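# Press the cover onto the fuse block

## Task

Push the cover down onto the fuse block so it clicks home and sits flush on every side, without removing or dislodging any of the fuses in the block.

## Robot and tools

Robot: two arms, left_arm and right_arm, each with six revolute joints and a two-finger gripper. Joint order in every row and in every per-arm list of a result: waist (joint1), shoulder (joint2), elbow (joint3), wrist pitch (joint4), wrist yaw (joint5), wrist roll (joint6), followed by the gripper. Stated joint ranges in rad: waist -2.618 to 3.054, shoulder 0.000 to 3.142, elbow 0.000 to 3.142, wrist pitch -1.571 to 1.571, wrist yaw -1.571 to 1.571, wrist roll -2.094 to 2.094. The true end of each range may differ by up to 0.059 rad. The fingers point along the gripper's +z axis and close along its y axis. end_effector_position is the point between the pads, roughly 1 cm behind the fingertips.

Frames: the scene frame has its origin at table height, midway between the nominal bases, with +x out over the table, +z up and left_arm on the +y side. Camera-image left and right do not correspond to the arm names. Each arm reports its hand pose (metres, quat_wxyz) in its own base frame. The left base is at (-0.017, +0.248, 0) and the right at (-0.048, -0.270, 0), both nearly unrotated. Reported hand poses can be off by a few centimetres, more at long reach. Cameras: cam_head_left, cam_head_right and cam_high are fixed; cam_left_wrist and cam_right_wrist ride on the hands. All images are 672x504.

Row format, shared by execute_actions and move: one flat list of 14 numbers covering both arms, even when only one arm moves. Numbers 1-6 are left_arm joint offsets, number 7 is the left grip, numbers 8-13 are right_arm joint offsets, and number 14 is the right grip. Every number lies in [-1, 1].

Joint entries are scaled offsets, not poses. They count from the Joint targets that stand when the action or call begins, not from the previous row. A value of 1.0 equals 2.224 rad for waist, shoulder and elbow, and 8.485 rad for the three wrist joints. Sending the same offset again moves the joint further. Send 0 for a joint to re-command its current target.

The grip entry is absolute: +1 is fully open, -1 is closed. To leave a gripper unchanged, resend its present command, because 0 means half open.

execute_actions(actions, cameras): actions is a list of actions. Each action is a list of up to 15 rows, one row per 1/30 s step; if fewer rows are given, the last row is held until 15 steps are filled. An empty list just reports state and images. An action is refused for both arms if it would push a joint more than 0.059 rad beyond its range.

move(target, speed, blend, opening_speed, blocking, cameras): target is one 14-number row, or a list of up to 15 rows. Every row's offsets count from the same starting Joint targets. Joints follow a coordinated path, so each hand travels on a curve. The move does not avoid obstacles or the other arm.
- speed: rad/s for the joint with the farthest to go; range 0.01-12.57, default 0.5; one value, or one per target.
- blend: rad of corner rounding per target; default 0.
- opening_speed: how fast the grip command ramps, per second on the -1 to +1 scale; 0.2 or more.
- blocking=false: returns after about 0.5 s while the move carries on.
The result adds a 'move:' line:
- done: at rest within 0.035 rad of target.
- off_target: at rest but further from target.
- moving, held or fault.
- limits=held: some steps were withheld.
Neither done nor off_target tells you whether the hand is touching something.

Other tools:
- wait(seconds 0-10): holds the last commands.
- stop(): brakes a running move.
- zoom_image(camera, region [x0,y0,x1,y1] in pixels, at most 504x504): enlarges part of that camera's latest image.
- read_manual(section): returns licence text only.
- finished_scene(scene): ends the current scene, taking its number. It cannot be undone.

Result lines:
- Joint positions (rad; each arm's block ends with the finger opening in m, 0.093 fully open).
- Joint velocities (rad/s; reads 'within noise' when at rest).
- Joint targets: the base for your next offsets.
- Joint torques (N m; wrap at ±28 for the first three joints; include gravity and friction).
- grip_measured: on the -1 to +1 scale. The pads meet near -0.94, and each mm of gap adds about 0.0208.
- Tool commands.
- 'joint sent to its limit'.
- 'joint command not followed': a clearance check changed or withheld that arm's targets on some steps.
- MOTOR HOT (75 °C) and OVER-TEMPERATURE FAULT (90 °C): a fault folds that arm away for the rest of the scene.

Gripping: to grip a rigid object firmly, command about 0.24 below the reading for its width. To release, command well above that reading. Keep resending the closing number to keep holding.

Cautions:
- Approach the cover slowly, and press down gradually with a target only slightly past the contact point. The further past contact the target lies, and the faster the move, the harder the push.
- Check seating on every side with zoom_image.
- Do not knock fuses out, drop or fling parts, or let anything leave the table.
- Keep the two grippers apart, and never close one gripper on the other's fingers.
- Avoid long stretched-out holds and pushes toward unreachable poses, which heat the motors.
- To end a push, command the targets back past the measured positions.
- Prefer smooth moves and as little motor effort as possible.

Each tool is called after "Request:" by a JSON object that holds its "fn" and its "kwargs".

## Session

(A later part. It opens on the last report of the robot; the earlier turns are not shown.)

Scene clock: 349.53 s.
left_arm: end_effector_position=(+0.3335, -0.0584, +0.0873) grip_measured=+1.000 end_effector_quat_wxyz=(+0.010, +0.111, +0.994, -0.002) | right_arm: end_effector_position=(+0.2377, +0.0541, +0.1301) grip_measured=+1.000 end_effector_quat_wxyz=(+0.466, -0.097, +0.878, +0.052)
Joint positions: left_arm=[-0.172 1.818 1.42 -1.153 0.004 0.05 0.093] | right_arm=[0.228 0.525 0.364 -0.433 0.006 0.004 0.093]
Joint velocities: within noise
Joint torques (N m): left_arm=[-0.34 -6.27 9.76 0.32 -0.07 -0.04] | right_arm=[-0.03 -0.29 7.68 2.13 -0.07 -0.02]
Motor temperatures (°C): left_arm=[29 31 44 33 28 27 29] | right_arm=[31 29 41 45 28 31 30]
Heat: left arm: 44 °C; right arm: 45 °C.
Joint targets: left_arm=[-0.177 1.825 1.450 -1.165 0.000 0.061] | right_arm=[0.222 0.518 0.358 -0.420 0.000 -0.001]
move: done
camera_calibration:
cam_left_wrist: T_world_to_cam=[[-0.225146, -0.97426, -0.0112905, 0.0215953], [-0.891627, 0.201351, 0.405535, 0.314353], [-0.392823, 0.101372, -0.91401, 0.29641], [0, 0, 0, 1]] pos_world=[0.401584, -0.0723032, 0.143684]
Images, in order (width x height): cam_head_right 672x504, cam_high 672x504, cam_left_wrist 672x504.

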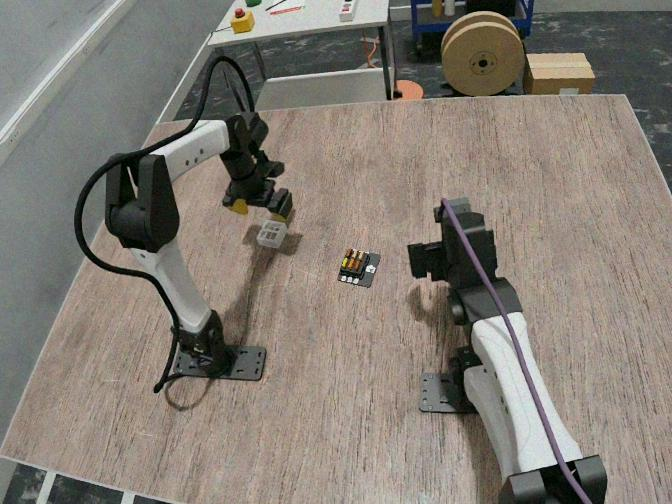

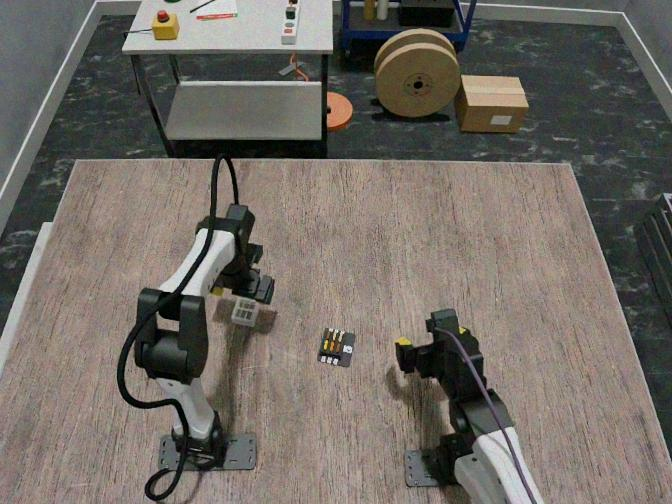

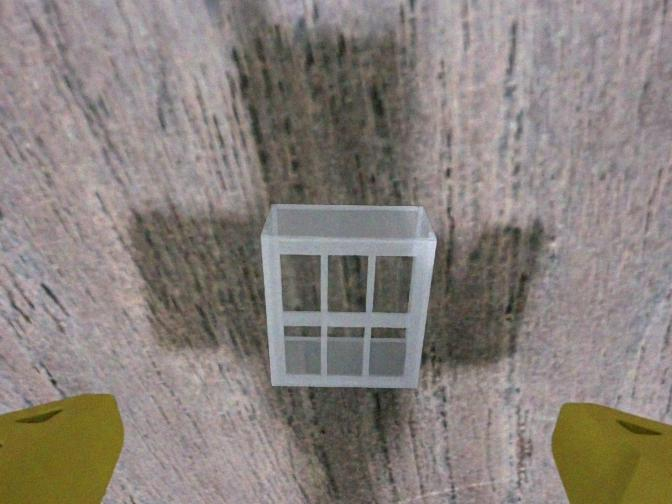

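Request:
{"fn": "move", "kwargs": {"target": [0, -0.0067, -0.0778, 0.0230, 0, 0.0018, 1, 0, 0, 0, 0, 0, 0, 1], "speed": 0.6, "cameras": ["cam_left_wrist", "cam_head_right", "cam_head_left"]}}

Request:
{"fn": "zoom_image", "kwargs": {"camera": "cam_head_right", "region": [210, 170, 320, 260]}}

Scene clock: 430.97 s.
left_arm: end_effector_position=(+0.3310, -0.0580, +0.0536) grip_measured=+1.000 end_effector_quat_wxyz=(+0.021, +0.118, +0.993, -0.003) | right_arm: end_effector_position=(+0.2377, +0.0541, +0.1301) grip_measured=+1.000 end_effector_quat_wxyz=(+0.466, -0.097, +0.878, +0.052)
Joint positions: left_arm=[-0.172 1.818 1.282 -0.993 0.004 0.065 0.093] | right_arm=[0.228 0.525 0.364 -0.433 0.006 0.004 0.093]
Joint velocities: within noise
Joint torques (N m): left_arm=[-0.34 -7.34 6.11 0.75 -0.07 -0.01] | right_arm=[-0.43 -0.36 7.5 2.16 -0.09 -0.1]
Motor temperatures (°C): left_arm=[29 35 43 30 28 27 29] | right_arm=[31 29 41 46 28 31 30]
Heat: left arm: 43 °C; right arm: 46 °C.
Joint targets: left_arm=[-0.177 1.810 1.277 -0.970 0.000 0.076] | right_arm=[0.222 0.518 0.358 -0.420 0.000 -0.001]
move: done
camera_calibration:
cam_left_wrist: T_world_to_cam=[[-0.239756, -0.970744, -0.0131494, 0.0262108], [-0.896966, 0.216311, 0.385566, 0.329464], [-0.371442, 0.104236, -0.922586, 0.258057], [0, 0, 0, 1]] pos_world=[0.397655, -0.0727217, 0.111395]
Images, in order (width x height): cam_head_left 672x504, cam_head_right 672x504, cam_left_wrist 672x504.

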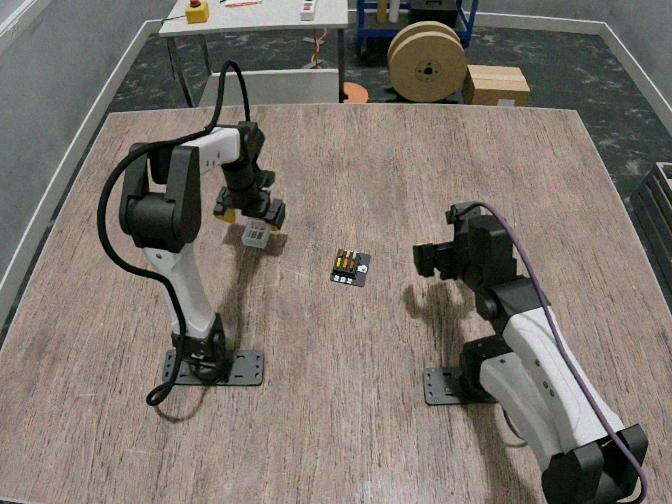

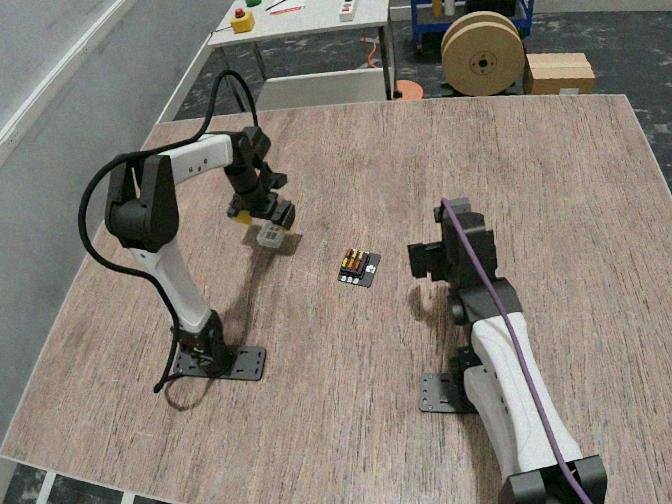

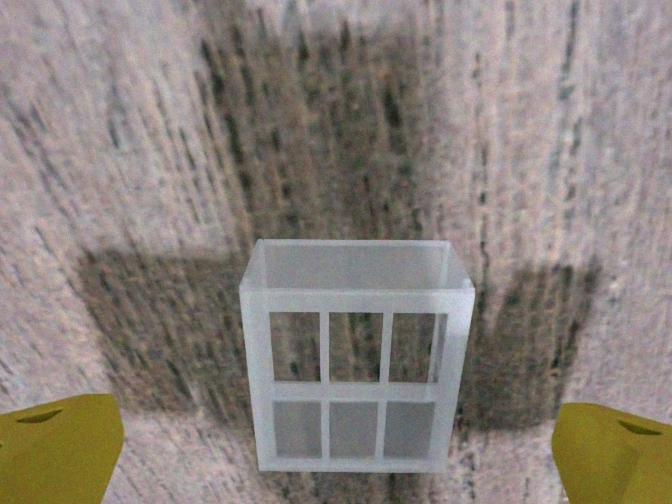

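Scaled by 4.582 from the camera's 672x504 image, which has a finer 960x720 frame.

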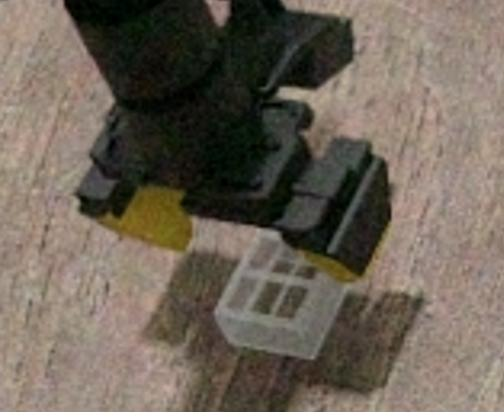

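Request:
{"fn": "move", "kwargs": {"target": [-0.0054, 0.0207, -0.0261, 0.0106, 0, 0, 1, 0, 0, 0, 0, 0, 0, 1], "speed": 0.15, "cameras": ["cam_left_wrist", "cam_head_right", "cam_head_left"]}}

Request:
{"fn": "zoom_image", "kwargs": {"camera": "cam_head_right", "region": [220, 180, 310, 260]}}

Request:
{"fn": "zoom_image", "kwargs": {"camera": "cam_head_left", "region": [200, 180, 290, 260]}}

Scene clock: 472.13 s.
left_arm: end_effector_position=(+0.3314, -0.0621, +0.0320) grip_measured=+1.000 end_effector_quat_wxyz=(+0.023, +0.124, +0.992, -0.003) | right_arm: end_effector_position=(+0.2377, +0.0541, +0.1301) grip_measured=+1.000 end_effector_quat_wxyz=(+0.466, -0.097, +0.878, +0.052)
Joint positions: left_arm=[-0.183 1.845 1.225 -0.903 0.004 0.066 0.093] | right_arm=[0.228 0.525 0.364 -0.433 0.006 0.004 0.093]
Joint velocities: within noise
Joint torques (N m): left_arm=[-0.36 -5.91 5.9 0.78 -0.07 0] | right_arm=[-0.24 -0.42 7.5 2.06 -0.03 -0.11]
Motor temperatures (°C): left_arm=[29 37 42 30 28 27 29] | right_arm=[31 29 41 47 28 30 30]
Heat: left arm: 42 °C; right arm: 47 °C.
Joint targets: left_arm=[-0.189 1.857 1.219 -0.880 0.000 0.077] | right_arm=[0.222 0.518 0.358 -0.420 0.000 -0.001]
move: done
camera_calibration:
cam_left_wrist: T_world_to_cam=[[-0.251888, -0.967662, -0.0135391, 0.0262198], [-0.896336, 0.228001, 0.380259, 0.339683], [-0.364875, 0.107918, -0.924781, 0.236824], [0, 0, 0, 1]] pos_world=[0.397486, -0.0776338, 0.0901978]
Images, in order (width x height): cam_head_left 672x504, cam_head_right 672x504, cam_left_wrist 672x504.

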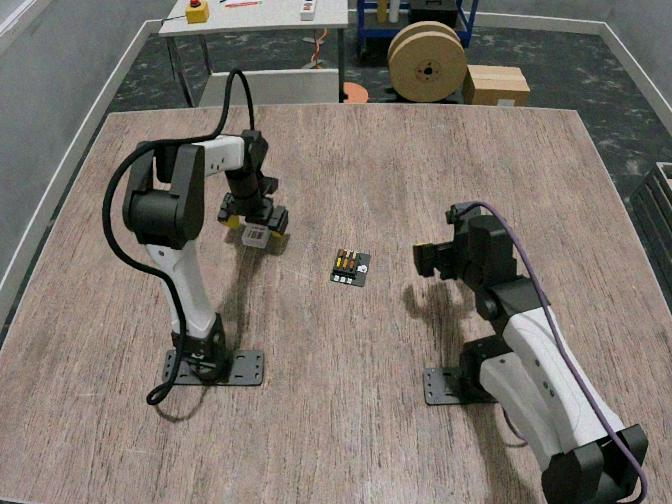

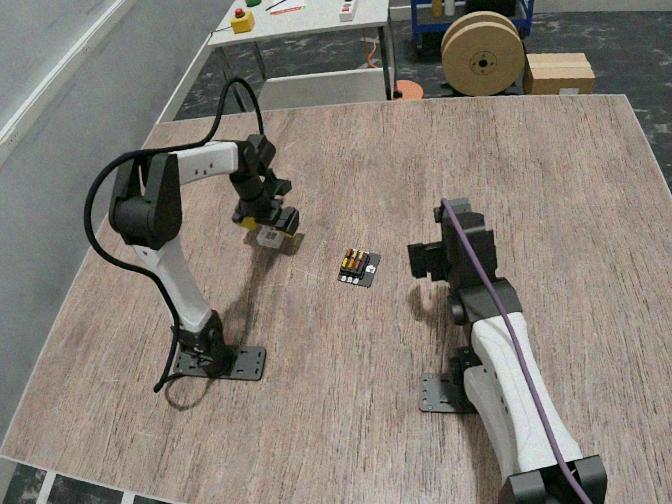

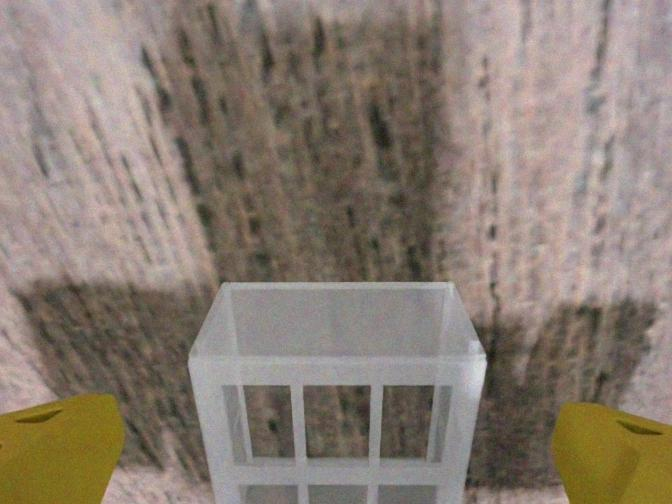

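Scaled by 5.600 from the camera's 672x504 image, which has a finer 960x720 frame.

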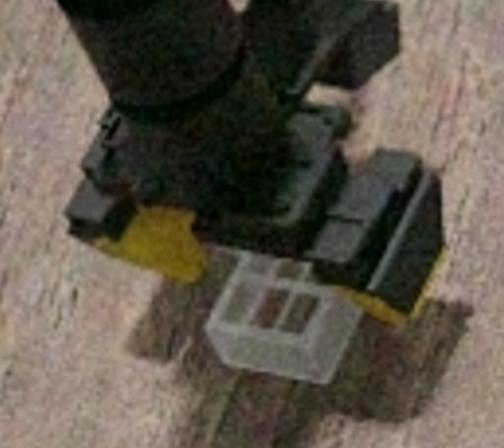

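Scaled by 5.600 from the camera's 672x504 image, which has a finer 960x720 frame.

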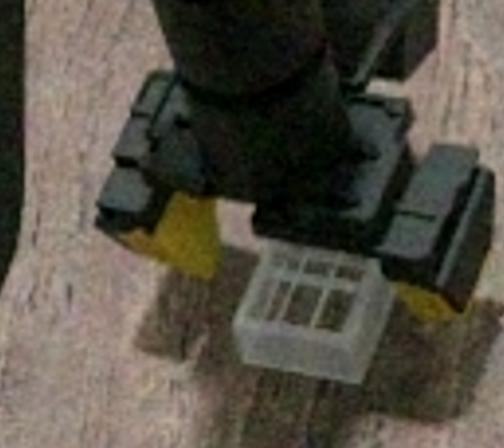

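Request:
{"fn": "move", "kwargs": {"target": [0, 0.0009, -0.0078, 0.0015, 0, 0, 1, 0, 0, 0, 0, 0, 0, 1], "speed": 0.05, "cameras": ["cam_left_wrist"]}}

Scene clock: 489.80 s.
left_arm: end_effector_position=(+0.3291, -0.0616, +0.0282) grip_measured=+1.000 end_effector_quat_wxyz=(+0.022, +0.124, +0.992, -0.003) | right_arm: end_effector_position=(+0.2377, +0.0541, +0.1301) grip_measured=+1.000 end_effector_quat_wxyz=(+0.466, -0.097, +0.878, +0.052)
Joint positions: left_arm=[-0.183 1.845 1.209 -0.891 0.004 0.066 0.093] | right_arm=[0.228 0.525 0.364 -0.433 0.006 0.004 0.093]
Joint velocities: within noise
Joint torques (N m): left_arm=[-0.4 -5.71 5.75 0.7 -0.07 0] | right_arm=[-0.29 -0.39 7.46 2.16 -0.11 -0.04]
Motor temperatures (°C): left_arm=[29 38 41 30 28 27 29] | right_arm=[31 29 42 47 28 30 30]
Heat: left arm: 41 °C; right arm: 47 °C.
Joint targets: left_arm=[-0.189 1.859 1.202 -0.867 0.000 0.077] | right_arm=[0.222 0.518 0.358 -0.420 0.000 -0.001]
move: done
camera_calibration:
cam_left_wrist: T_world_to_cam=[[-0.251912, -0.967658, -0.0133318, 0.026015], [-0.895047, 0.227726, 0.383446, 0.338418], [-0.368009, 0.108527, -0.923467, 0.233484], [0, 0, 0, 1]] pos_world=[0.395378, -0.0772322, 0.0861961]
Images, in order (width x height): cam_left_wrist 672x504.

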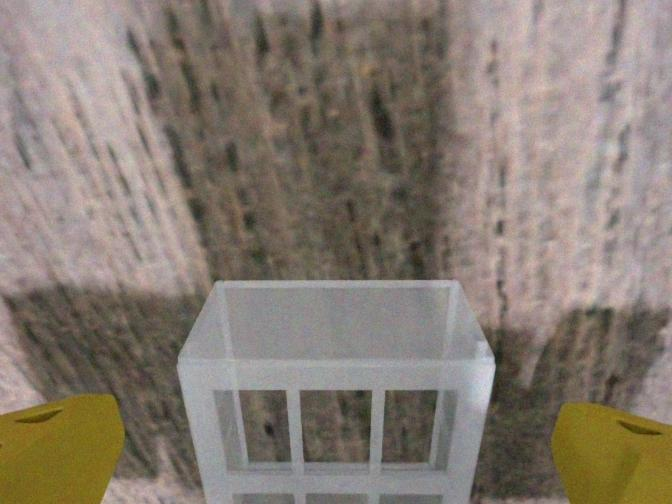

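Request:
{"fn": "move", "kwargs": {"target": [0, 0, 0, 0, 0, 0, -0.05, 0, 0, 0, 0, 0, 0, 1], "opening_speed": 0.5, "cameras": ["cam_left_wrist", "cam_head_right"]}}

Request:
{"fn": "zoom_image", "kwargs": {"camera": "cam_head_right", "region": [220, 180, 310, 260]}}

Scene clock: 507.90 s.
left_arm: end_effector_position=(+0.3294, -0.0617, +0.0282) grip_measured=-0.009 end_effector_quat_wxyz=(+0.023, +0.124, +0.992, -0.003) | right_arm: end_effector_position=(+0.2377, +0.0541, +0.1301) grip_measured=+1.000 end_effector_quat_wxyz=(+0.466, -0.097, +0.878, +0.052)
Joint positions: left_arm=[-0.183 1.845 1.209 -0.889 0.004 0.066 0.045] | right_arm=[0.228 0.525 0.364 -0.433 0.006 0.004 0.093]
Joint velocities: within noise
Joint torques (N m): left_arm=[-0.39 -5.79 5.75 0.76 -0.08 -0.01] | right_arm=[-0.38 -0.54 7.72 2.1 -0.05 -0.07]
Motor temperatures (°C): left_arm=[29 37 41 30 28 27 29] | right_arm=[31 29 42 47 28 30 30]
Heat: left arm: 41 °C; right arm: 47 °C.
Joint targets: left_arm=[-0.189 1.859 1.202 -0.867 0.000 0.077] | right_arm=[0.222 0.518 0.358 -0.420 0.000 -0.001]
move: done
camera_calibration:
cam_left_wrist: T_world_to_cam=[[-0.251867, -0.967669, -0.0134103, 0.0260803], [-0.895635, 0.227824, 0.382013, 0.339015], [-0.366606, 0.108227, -0.92406, 0.233161], [0, 0, 0, 1]] pos_world=[0.395681, -0.077233, 0.0862969]
Images, in order (width x height): cam_head_right 672x504, cam_left_wrist 672x504.

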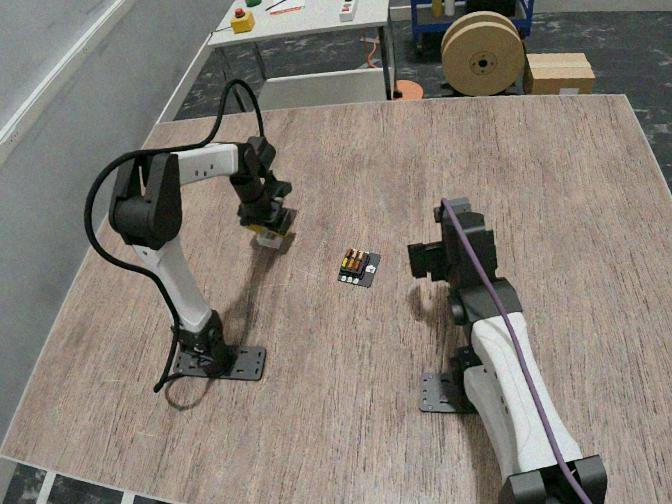

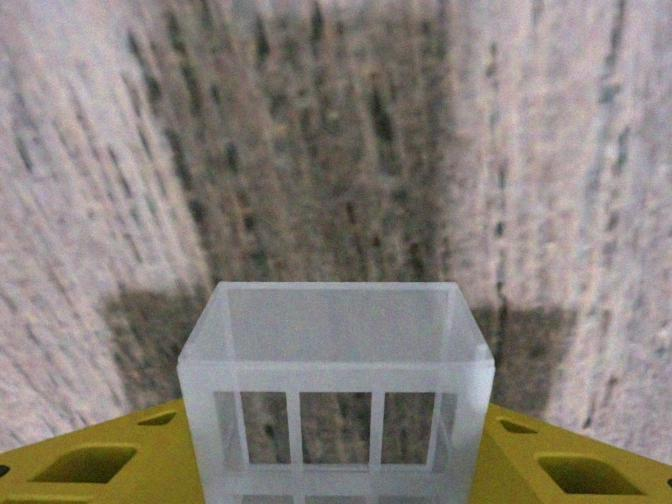

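Scaled by 5.600 from the camera's 672x504 image, which has a finer 960x720 frame.

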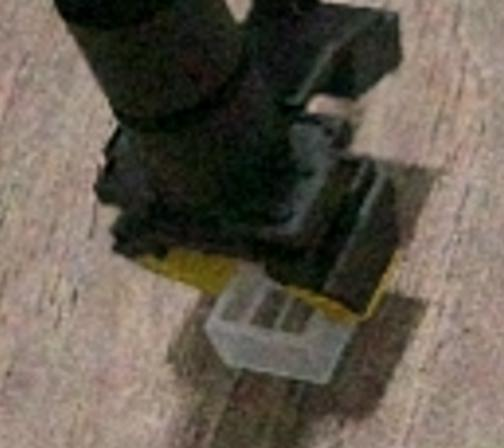

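Request:
{"fn": "move", "kwargs": {"target": [0, 0, 0, 0, 0, 0, -0.12, 0, 0, 0, 0, 0, 0, 1], "opening_speed": 0.3, "cameras": []}}

Scene clock: 515.77 s.
left_arm: end_effector_position=(+0.3294, -0.0617, +0.0282) grip_measured=-0.023 end_effector_quat_wxyz=(+0.023, +0.124, +0.992, -0.003) | right_arm: end_effector_position=(+0.2377, +0.0541, +0.1301) grip_measured=+1.000 end_effector_quat_wxyz=(+0.466, -0.097, +0.878, +0.052)
Joint positions: left_arm=[-0.183 1.845 1.209 -0.889 0.004 0.066 0.044] | right_arm=[0.228 0.525 0.364 -0.433 0.006 0.004 0.093]
Joint velocities: within noise
Joint torques (N m): left_arm=[-0.34 -5.74 5.74 0.77 -0.07 -0.01] | right_arm=[-0.51 -0.69 7.51 2.1 -0.03 -0.14]
Motor temperatures (°C): left_arm=[29 37 41 30 28 27 30] | right_arm=[31 29 42 47 28 30 30]
Heat: left arm: 41 °C; right arm: 47 °C.
Joint targets: left_arm=[-0.189 1.859 1.202 -0.867 0.000 0.076] | right_arm=[0.222 0.518 0.358 -0.420 0.000 -0.001]
move: done
No camera images: "cameras" was empty.

Request:
{"fn": "move", "kwargs": {"target": [[0, -0.0468, 0.1012, -0.0355, 0, 0, -0.12, 0.2248, -0.0845, -0.0022, -0.0216, 0, 0, 1], [-0.2981, 0.0184, 0.1493, -0.0310, 0, -0.0761, -0.12, 0.2248, -0.0845, -0.0022, -0.0216, 0, 0, 1]], "speed": [0.5, 0.8], "blend": 0.03}}

Request:
{"fn": "zoom_image", "kwargs": {"camera": "cam_left_wrist", "region": [150, 254, 500, 504]}}

Request:
{"fn": "zoom_image", "kwargs": {"camera": "cam_right_wrist", "region": [220, 100, 470, 350]}}

Scene clock: 619.17 s.
left_arm: end_effector_position=(+0.2367, -0.2737, +0.0858) grip_measured=-0.023 end_effector_quat_wxyz=(+0.015, +0.149, +0.989, -0.015) | right_arm: end_effector_position=(+0.1651, +0.1426, +0.1363) grip_measured=+1.000 end_effector_quat_wxyz=(+0.449, -0.305, +0.823, +0.167)
Joint positions: left_arm=[-0.856 1.887 1.502 -1.143 0.003 -0.557 0.044] | right_arm=[0.716 0.338 0.364 -0.598 0.005 0.004 0.093]
Joint velocities: within noise
Joint torques (N m): left_arm=[0.53 -6.41 10.04 0.65 -0.1 -0.2] | right_arm=[0.68 0.06 7.02 1.97 -0.1 -0.13]
Motor temperatures (°C): left_arm=[29 38 40 29 28 27 32] | right_arm=[31 28 42 48 28 30 30]
Heat: left arm: 40 °C; right arm: 48 °C.
Joint targets: left_arm=[-0.852 1.900 1.534 -1.130 0.000 -0.569] | right_arm=[0.722 0.330 0.353 -0.603 0.000 -0.001]
move: done
camera_calibration:
cam_left_wrist: T_world_to_cam=[[-0.300436, -0.953737, 0.01112, -0.188465], [-0.876009, 0.280526, 0.392318, 0.291152], [-0.377288, 0.108125, -0.919762, 0.277446], [0, 0, 0, 1]] pos_world=[0.303107, -0.291421, 0.143056]
cam_right_wrist: T_world_to_cam=[[0.641814, -0.766792, -0.0102606, 0.00283468], [-0.641763, -0.529743, -0.554538, 0.297698], [0.41978, 0.362495, -0.832095, 0.073252], [0, 0, 0, 1]] pos_world=[0.158482, 0.133323, 0.226067]

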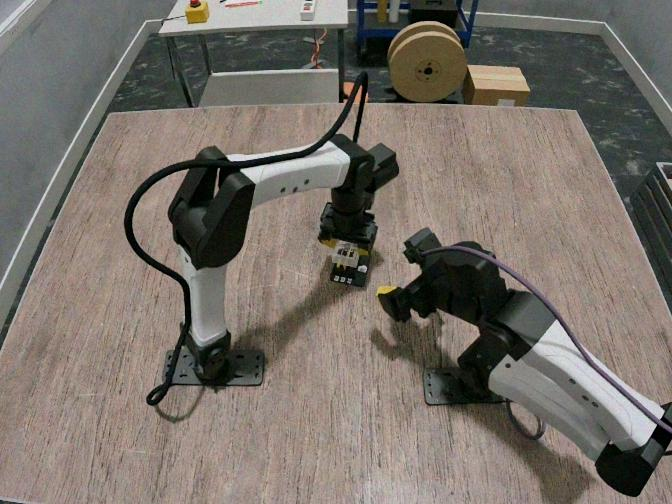

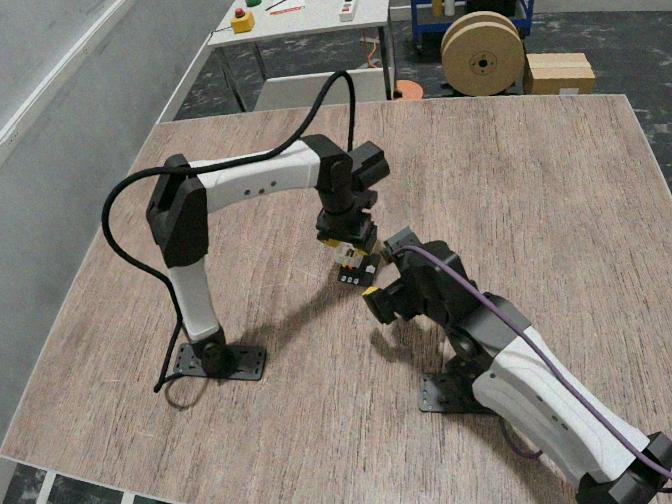

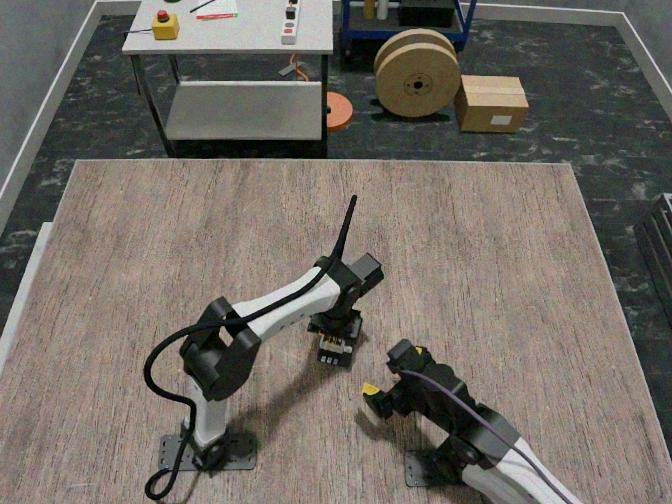

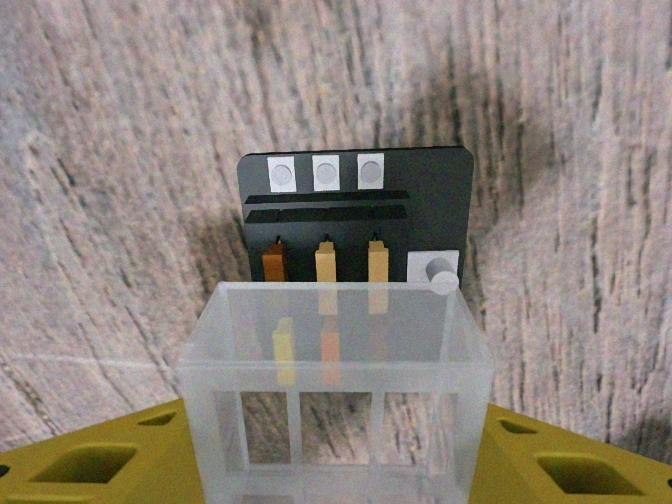

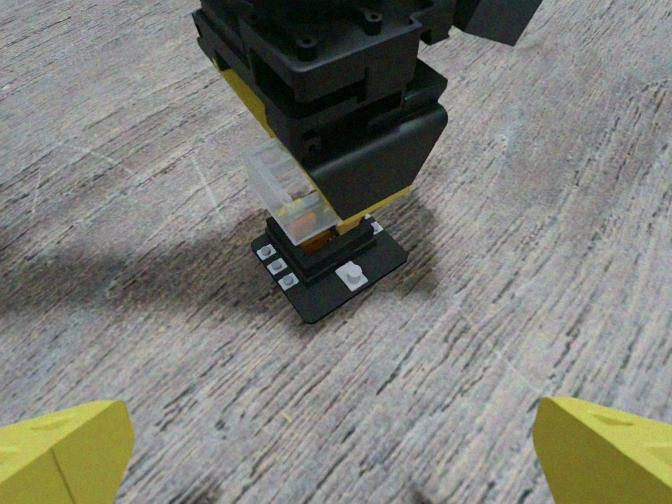

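Scaled by 1.440 from the camera's 672x504 image, which has a finer 960x720 frame.

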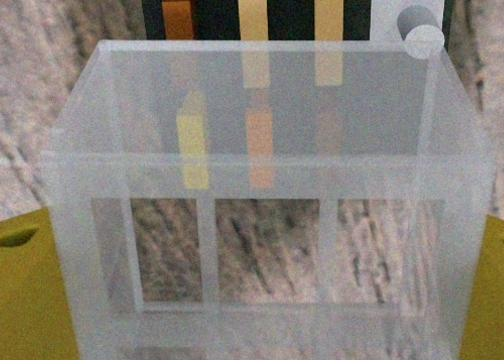

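Scaled by 2.016 from the camera's 672x504 image, which has a finer 960x720 frame.

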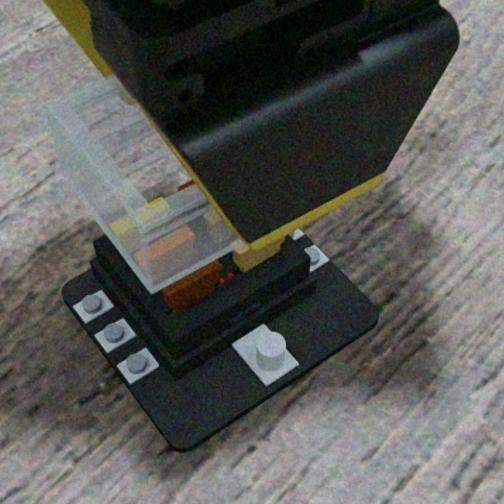

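Request:
{"fn": "zoom_image", "kwargs": {"camera": "cam_left_wrist", "region": [230, 135, 480, 335]}}

Request:
{"fn": "zoom_image", "kwargs": {"camera": "cam_head_left", "region": [310, 220, 390, 300]}}

Scaled by 2.016 from the camera's 672x504 image, which has a finer 960x720 frame.

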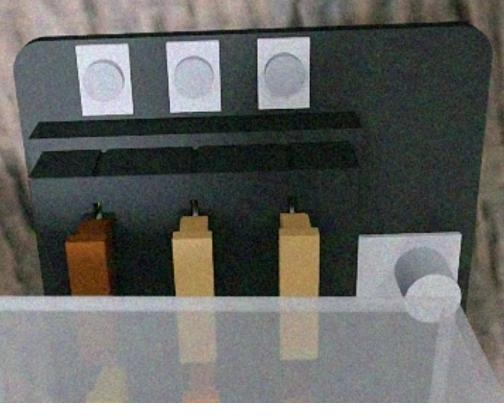

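Scaled by 6.300 from the camera's 672x504 image, which has a finer 960x720 frame.

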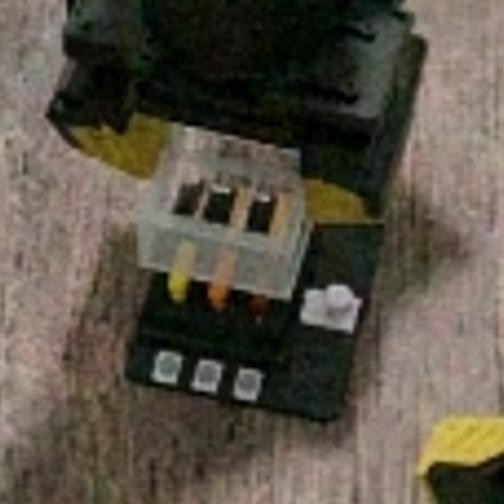

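Request:
{"fn": "move", "kwargs": {"target": [0.00472, 0.00854, -0.04137, 0.01025, 0, -0.00265, -0.12, 0, 0, 0, 0, 0, 0, 1], "speed": 0.2, "cameras": ["cam_left_wrist", "cam_right_wrist", "cam_head_left"]}}

Request:
{"fn": "zoom_image", "kwargs": {"camera": "cam_left_wrist", "region": [170, 170, 500, 500]}}

Request:
{"fn": "zoom_image", "kwargs": {"camera": "cam_right_wrist", "region": [220, 140, 420, 340]}}

Request:
{"fn": "zoom_image", "kwargs": {"camera": "cam_head_left", "region": [310, 220, 390, 300]}}

Scene clock: 690.67 s.
left_arm: end_effector_position=(+0.2410, -0.2733, +0.0652) grip_measured=-0.023 end_effector_quat_wxyz=(+0.016, +0.133, +0.991, -0.016) | right_arm: end_effector_position=(+0.1651, +0.1425, +0.1362) grip_measured=+1.000 end_effector_quat_wxyz=(+0.449, -0.305, +0.823, +0.167)
Joint positions: left_arm=[-0.847 1.908 1.447 -1.064 0.003 -0.58 0.044] | right_arm=[0.716 0.338 0.364 -0.598 0.005 0.004 0.093]
Joint velocities: within noise
Joint torques (N m): left_arm=[0.54 -6.63 6.26 0.76 -0.1 -0.21] | right_arm=[0.43 0.13 6.9 1.98 0 -0.08]
Motor temperatures (°C): left_arm=[29 37 46 29 28 27 32] | right_arm=[31 28 42 45 28 30 30]
Heat: left arm: 46 °C; right arm: 45 °C.
Joint targets: left_arm=[-0.842 1.919 1.442 -1.043 0.000 -0.592] | right_arm=[0.722 0.330 0.353 -0.604 0.000 -0.001]
move: done
camera_calibration:
cam_left_wrist: T_world_to_cam=[[-0.269083, -0.963022, 0.0135484, -0.196846], [-0.885194, 0.252831, 0.390523, 0.297617], [-0.379508, 0.0930902, -0.920493, 0.256615], [0, 0, 0, 1]] pos_world=[0.307868, -0.288702, 0.122653]
cam_right_wrist: T_world_to_cam=[[0.641836, -0.766773, -0.0102864, 0.00283357], [-0.641929, -0.529899, -0.554198, 0.297612], [0.419493, 0.362307, -0.832322, 0.0732912], [0, 0, 0, 1]] pos_world=[0.158482, 0.133323, 0.225967]
Images, in order (width x height): cam_head_left 672x504, cam_left_wrist 672x504, cam_right_wrist 672x504.

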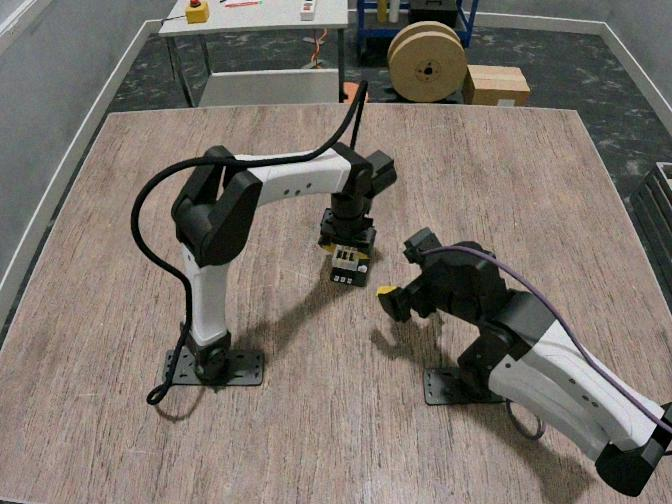

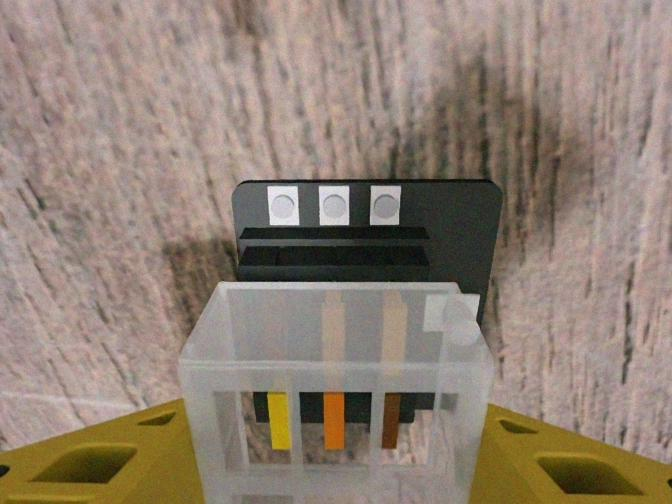

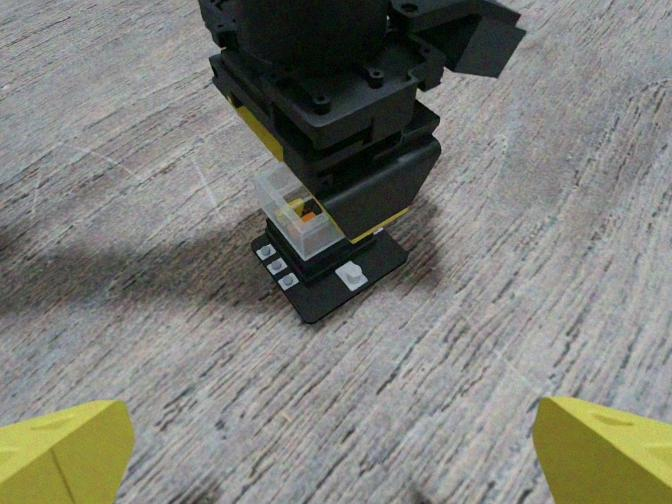

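Scaled by 1.527 from the camera's 672x504 image, which has a finer 960x720 frame.

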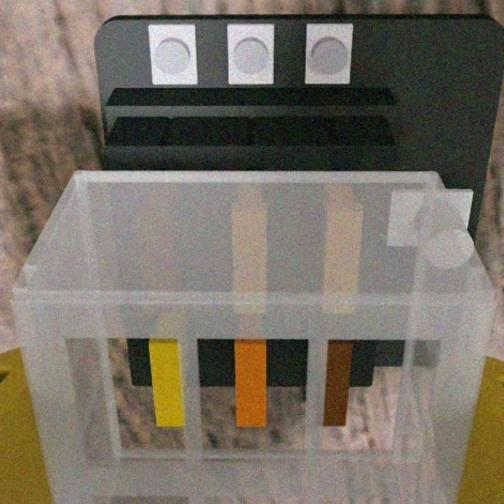

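Scaled by 2.520 from the camera's 672x504 image, which has a finer 960x720 frame.

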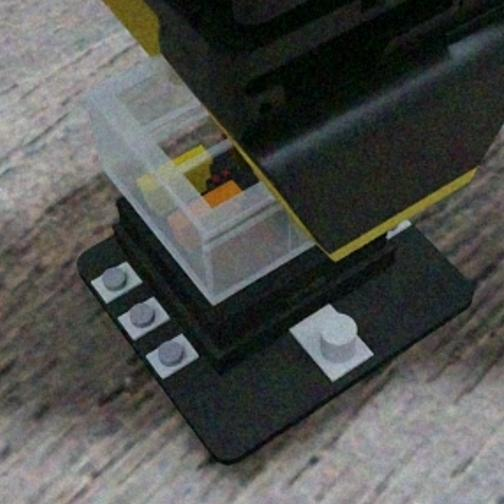

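Scaled by 6.300 from the camera's 672x504 image, which has a finer 960x720 frame.

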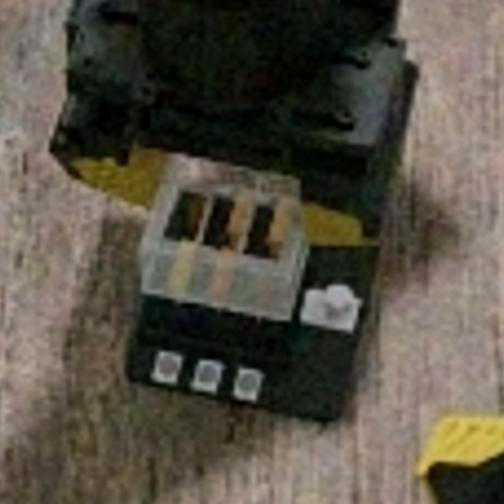

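Request:
{"fn": "move", "kwargs": {"target": [0.0009, 0.00387, -0.01686, 0.00543, 0, 0, -0.12, 0, 0, 0, 0, 0, 0, 1], "speed": 0.1, "cameras": ["cam_left_wrist", "cam_right_wrist", "cam_head_left"]}}

Request:
{"fn": "zoom_image", "kwargs": {"camera": "cam_left_wrist", "region": [170, 200, 510, 500]}}

Request:
{"fn": "zoom_image", "kwargs": {"camera": "cam_right_wrist", "region": [230, 150, 400, 320]}}

Request:
{"fn": "zoom_image", "kwargs": {"camera": "cam_head_left", "region": [315, 225, 385, 295]}}

Scene clock: 728.17 s.
left_arm: end_effector_position=(+0.2408, -0.2732, +0.0542) grip_measured=-0.023 end_effector_quat_wxyz=(+0.017, +0.133, +0.991, -0.017) | right_arm: end_effector_position=(+0.1651, +0.1425, +0.1362) grip_measured=+1.000 end_effector_quat_wxyz=(+0.449, -0.305, +0.823, +0.167)
Joint positions: left_arm=[-0.847 1.914 1.41 -1.019 0.003 -0.581 0.044] | right_arm=[0.716 0.338 0.364 -0.598 0.005 0.004 0.093]
Joint velocities: within noise
Joint torques (N m): left_arm=[0.75 -6.54 6.09 0.79 -0.09 -0.21] | right_arm=[0.49 0.2 6.86 1.94 -0.01 -0.12]
Motor temperatures (°C): left_arm=[29 39 42 29 28 27 33] | right_arm=[31 28 42 45 28 30 30]
Heat: left arm: 42 °C; right arm: 45 °C.
Joint targets: left_arm=[-0.840 1.927 1.404 -0.997 0.000 -0.591] | right_arm=[0.722 0.330 0.353 -0.604 0.000 -0.001]
move: done
camera_calibration:
cam_left_wrist: T_world_to_cam=[[-0.268746, -0.96309, 0.0152702, -0.196811], [-0.88607, 0.253408, 0.388154, 0.3022], [-0.377697, 0.0907844, -0.921468, 0.245419], [0, 0, 0, 1]] pos_world=[0.307572, -0.288407, 0.111852]
cam_right_wrist: T_world_to_cam=[[0.641836, -0.766773, -0.0102864, 0.00283357], [-0.641929, -0.529899, -0.554198, 0.297612], [0.419493, 0.362307, -0.832322, 0.0732912], [0, 0, 0, 1]] pos_world=[0.158482, 0.133323, 0.225967]
Images, in order (width x height): cam_head_left 672x504, cam_left_wrist 672x504, cam_right_wrist 672x504.

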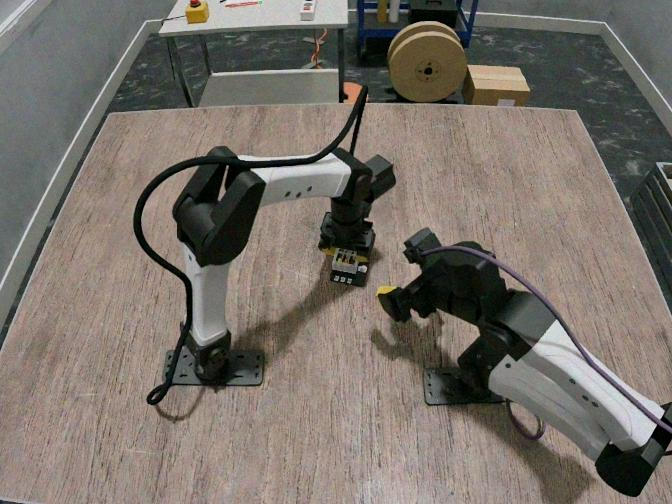

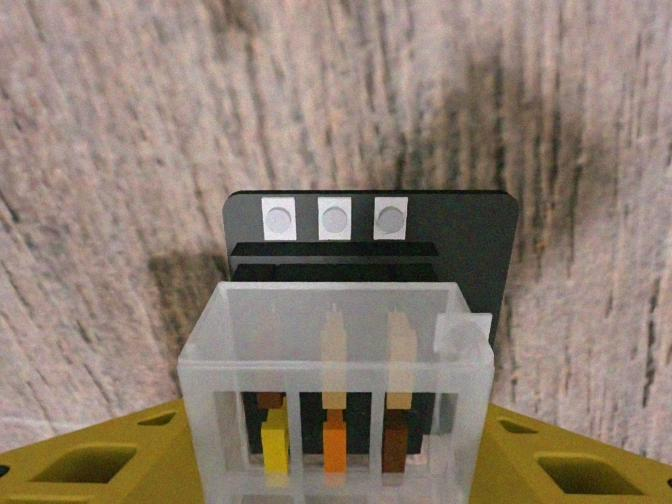

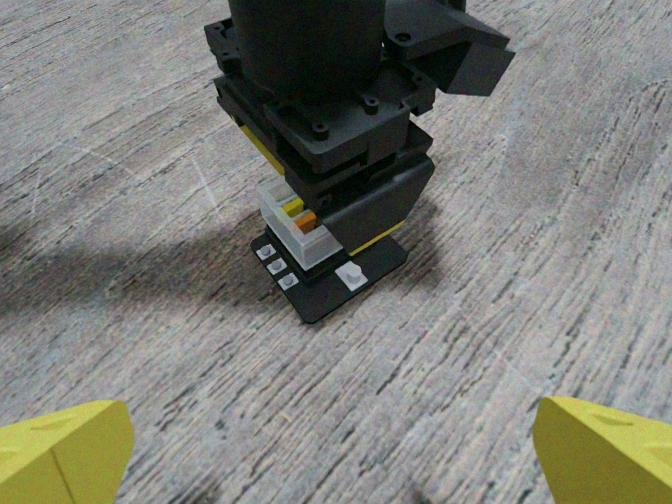

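Scaled by 1.482 from the camera's 672x504 image, which has a finer 960x720 frame.

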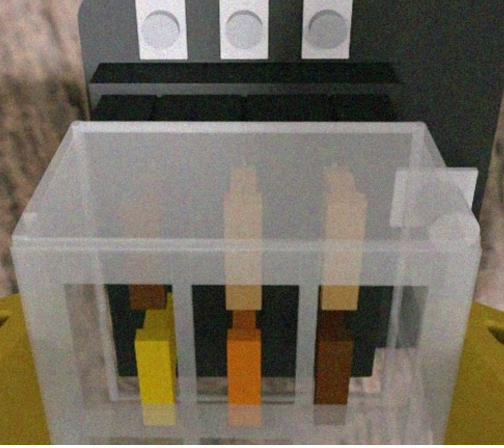

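Scaled by 2.965 from the camera's 672x504 image, which has a finer 960x720 frame.

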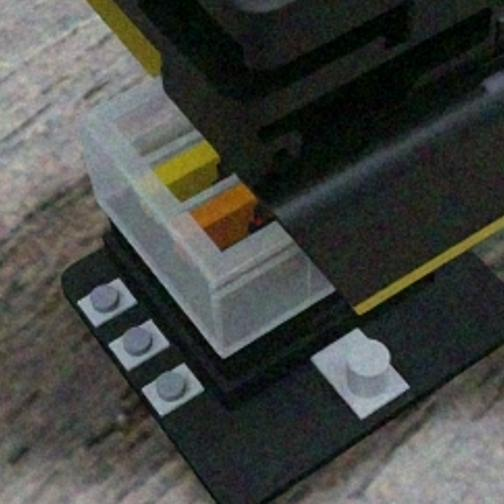

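Scaled by 7.200 from the camera's 672x504 image, which has a finer 960x720 frame.

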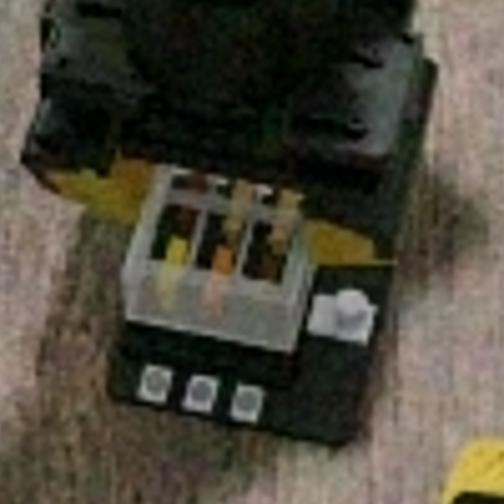

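Request:
{"fn": "move", "kwargs": {"target": [0, 0.0039, -0.00895, 0.0029, 0, 0, -0.12, 0, 0, 0, 0, 0, 0, 1], "speed": 0.05, "cameras": ["cam_left_wrist", "cam_right_wrist"]}}

Request:
{"fn": "zoom_image", "kwargs": {"camera": "cam_left_wrist", "region": [170, 200, 510, 500]}}

Request:
{"fn": "zoom_image", "kwargs": {"camera": "cam_right_wrist", "region": [230, 150, 400, 320]}}

Scene clock: 822.17 s.
left_arm: end_effector_position=(+0.2408, -0.2723, +0.0468) grip_measured=-0.023 end_effector_quat_wxyz=(+0.016, +0.132, +0.991, -0.016) | right_arm: end_effector_position=(+0.1651, +0.1425, +0.1362) grip_measured=+1.000 end_effector_quat_wxyz=(+0.449, -0.305, +0.823, +0.167)
Joint positions: left_arm=[-0.845 1.922 1.391 -0.994 0.003 -0.581 0.044] | right_arm=[0.716 0.338 0.364 -0.598 0.005 0.004 0.093]
Joint velocities: within noise
Joint torques (N m): left_arm=[0.59 -6.52 5.94 0.78 -0.11 -0.22] | right_arm=[0.68 0.35 6.75 1.92 -0.07 -0.13]
Motor temperatures (°C): left_arm=[29 38 40 29 28 27 33] | right_arm=[31 28 42 44 28 30 30]
Heat: left arm: 40 °C; right arm: 44 °C.
Joint targets: left_arm=[-0.840 1.936 1.384 -0.972 0.000 -0.592] | right_arm=[0.722 0.330 0.353 -0.604 0.000 -0.001]
move: done
camera_calibration:
cam_left_wrist: T_world_to_cam=[[-0.266848, -0.963642, 0.0136499, -0.19637], [-0.88578, 0.250818, 0.390491, 0.303924], [-0.379717, 0.092111, -0.920506, 0.239273], [0, 0, 0, 1]] pos_world=[0.307665, -0.2875, 0.104253]
cam_right_wrist: T_world_to_cam=[[0.641836, -0.766773, -0.0102864, 0.00283357], [-0.641929, -0.529899, -0.554198, 0.297612], [0.419493, 0.362307, -0.832322, 0.0732912], [0, 0, 0, 1]] pos_world=[0.158482, 0.133323, 0.225967]
Images, in order (width x height): cam_left_wrist 672x504, cam_right_wrist 672x504.

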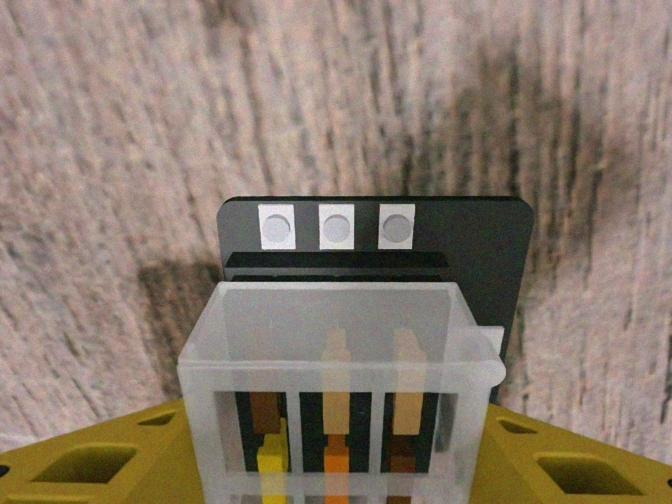

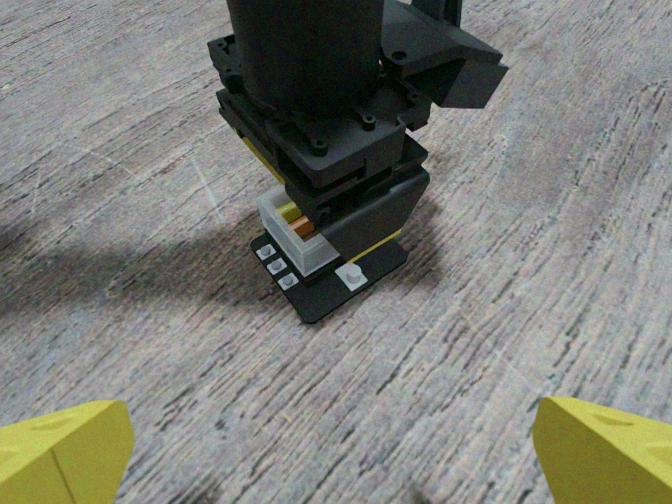

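Scaled by 1.482 from the camera's 672x504 image, which has a finer 960x720 frame.

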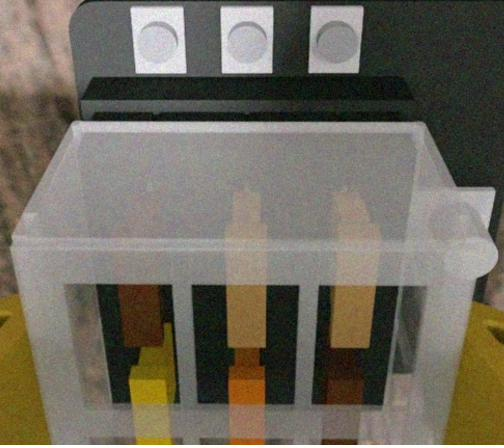

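Scaled by 2.965 from the camera's 672x504 image, which has a finer 960x720 frame.

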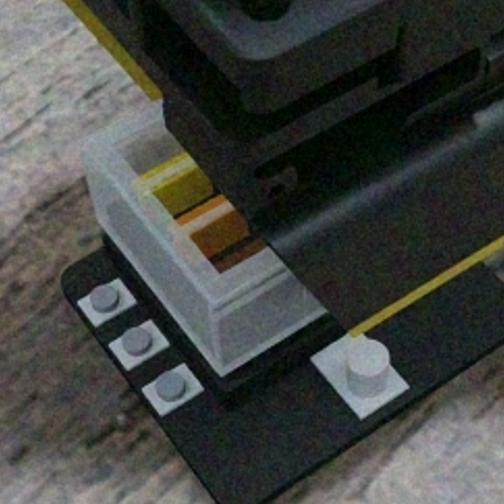

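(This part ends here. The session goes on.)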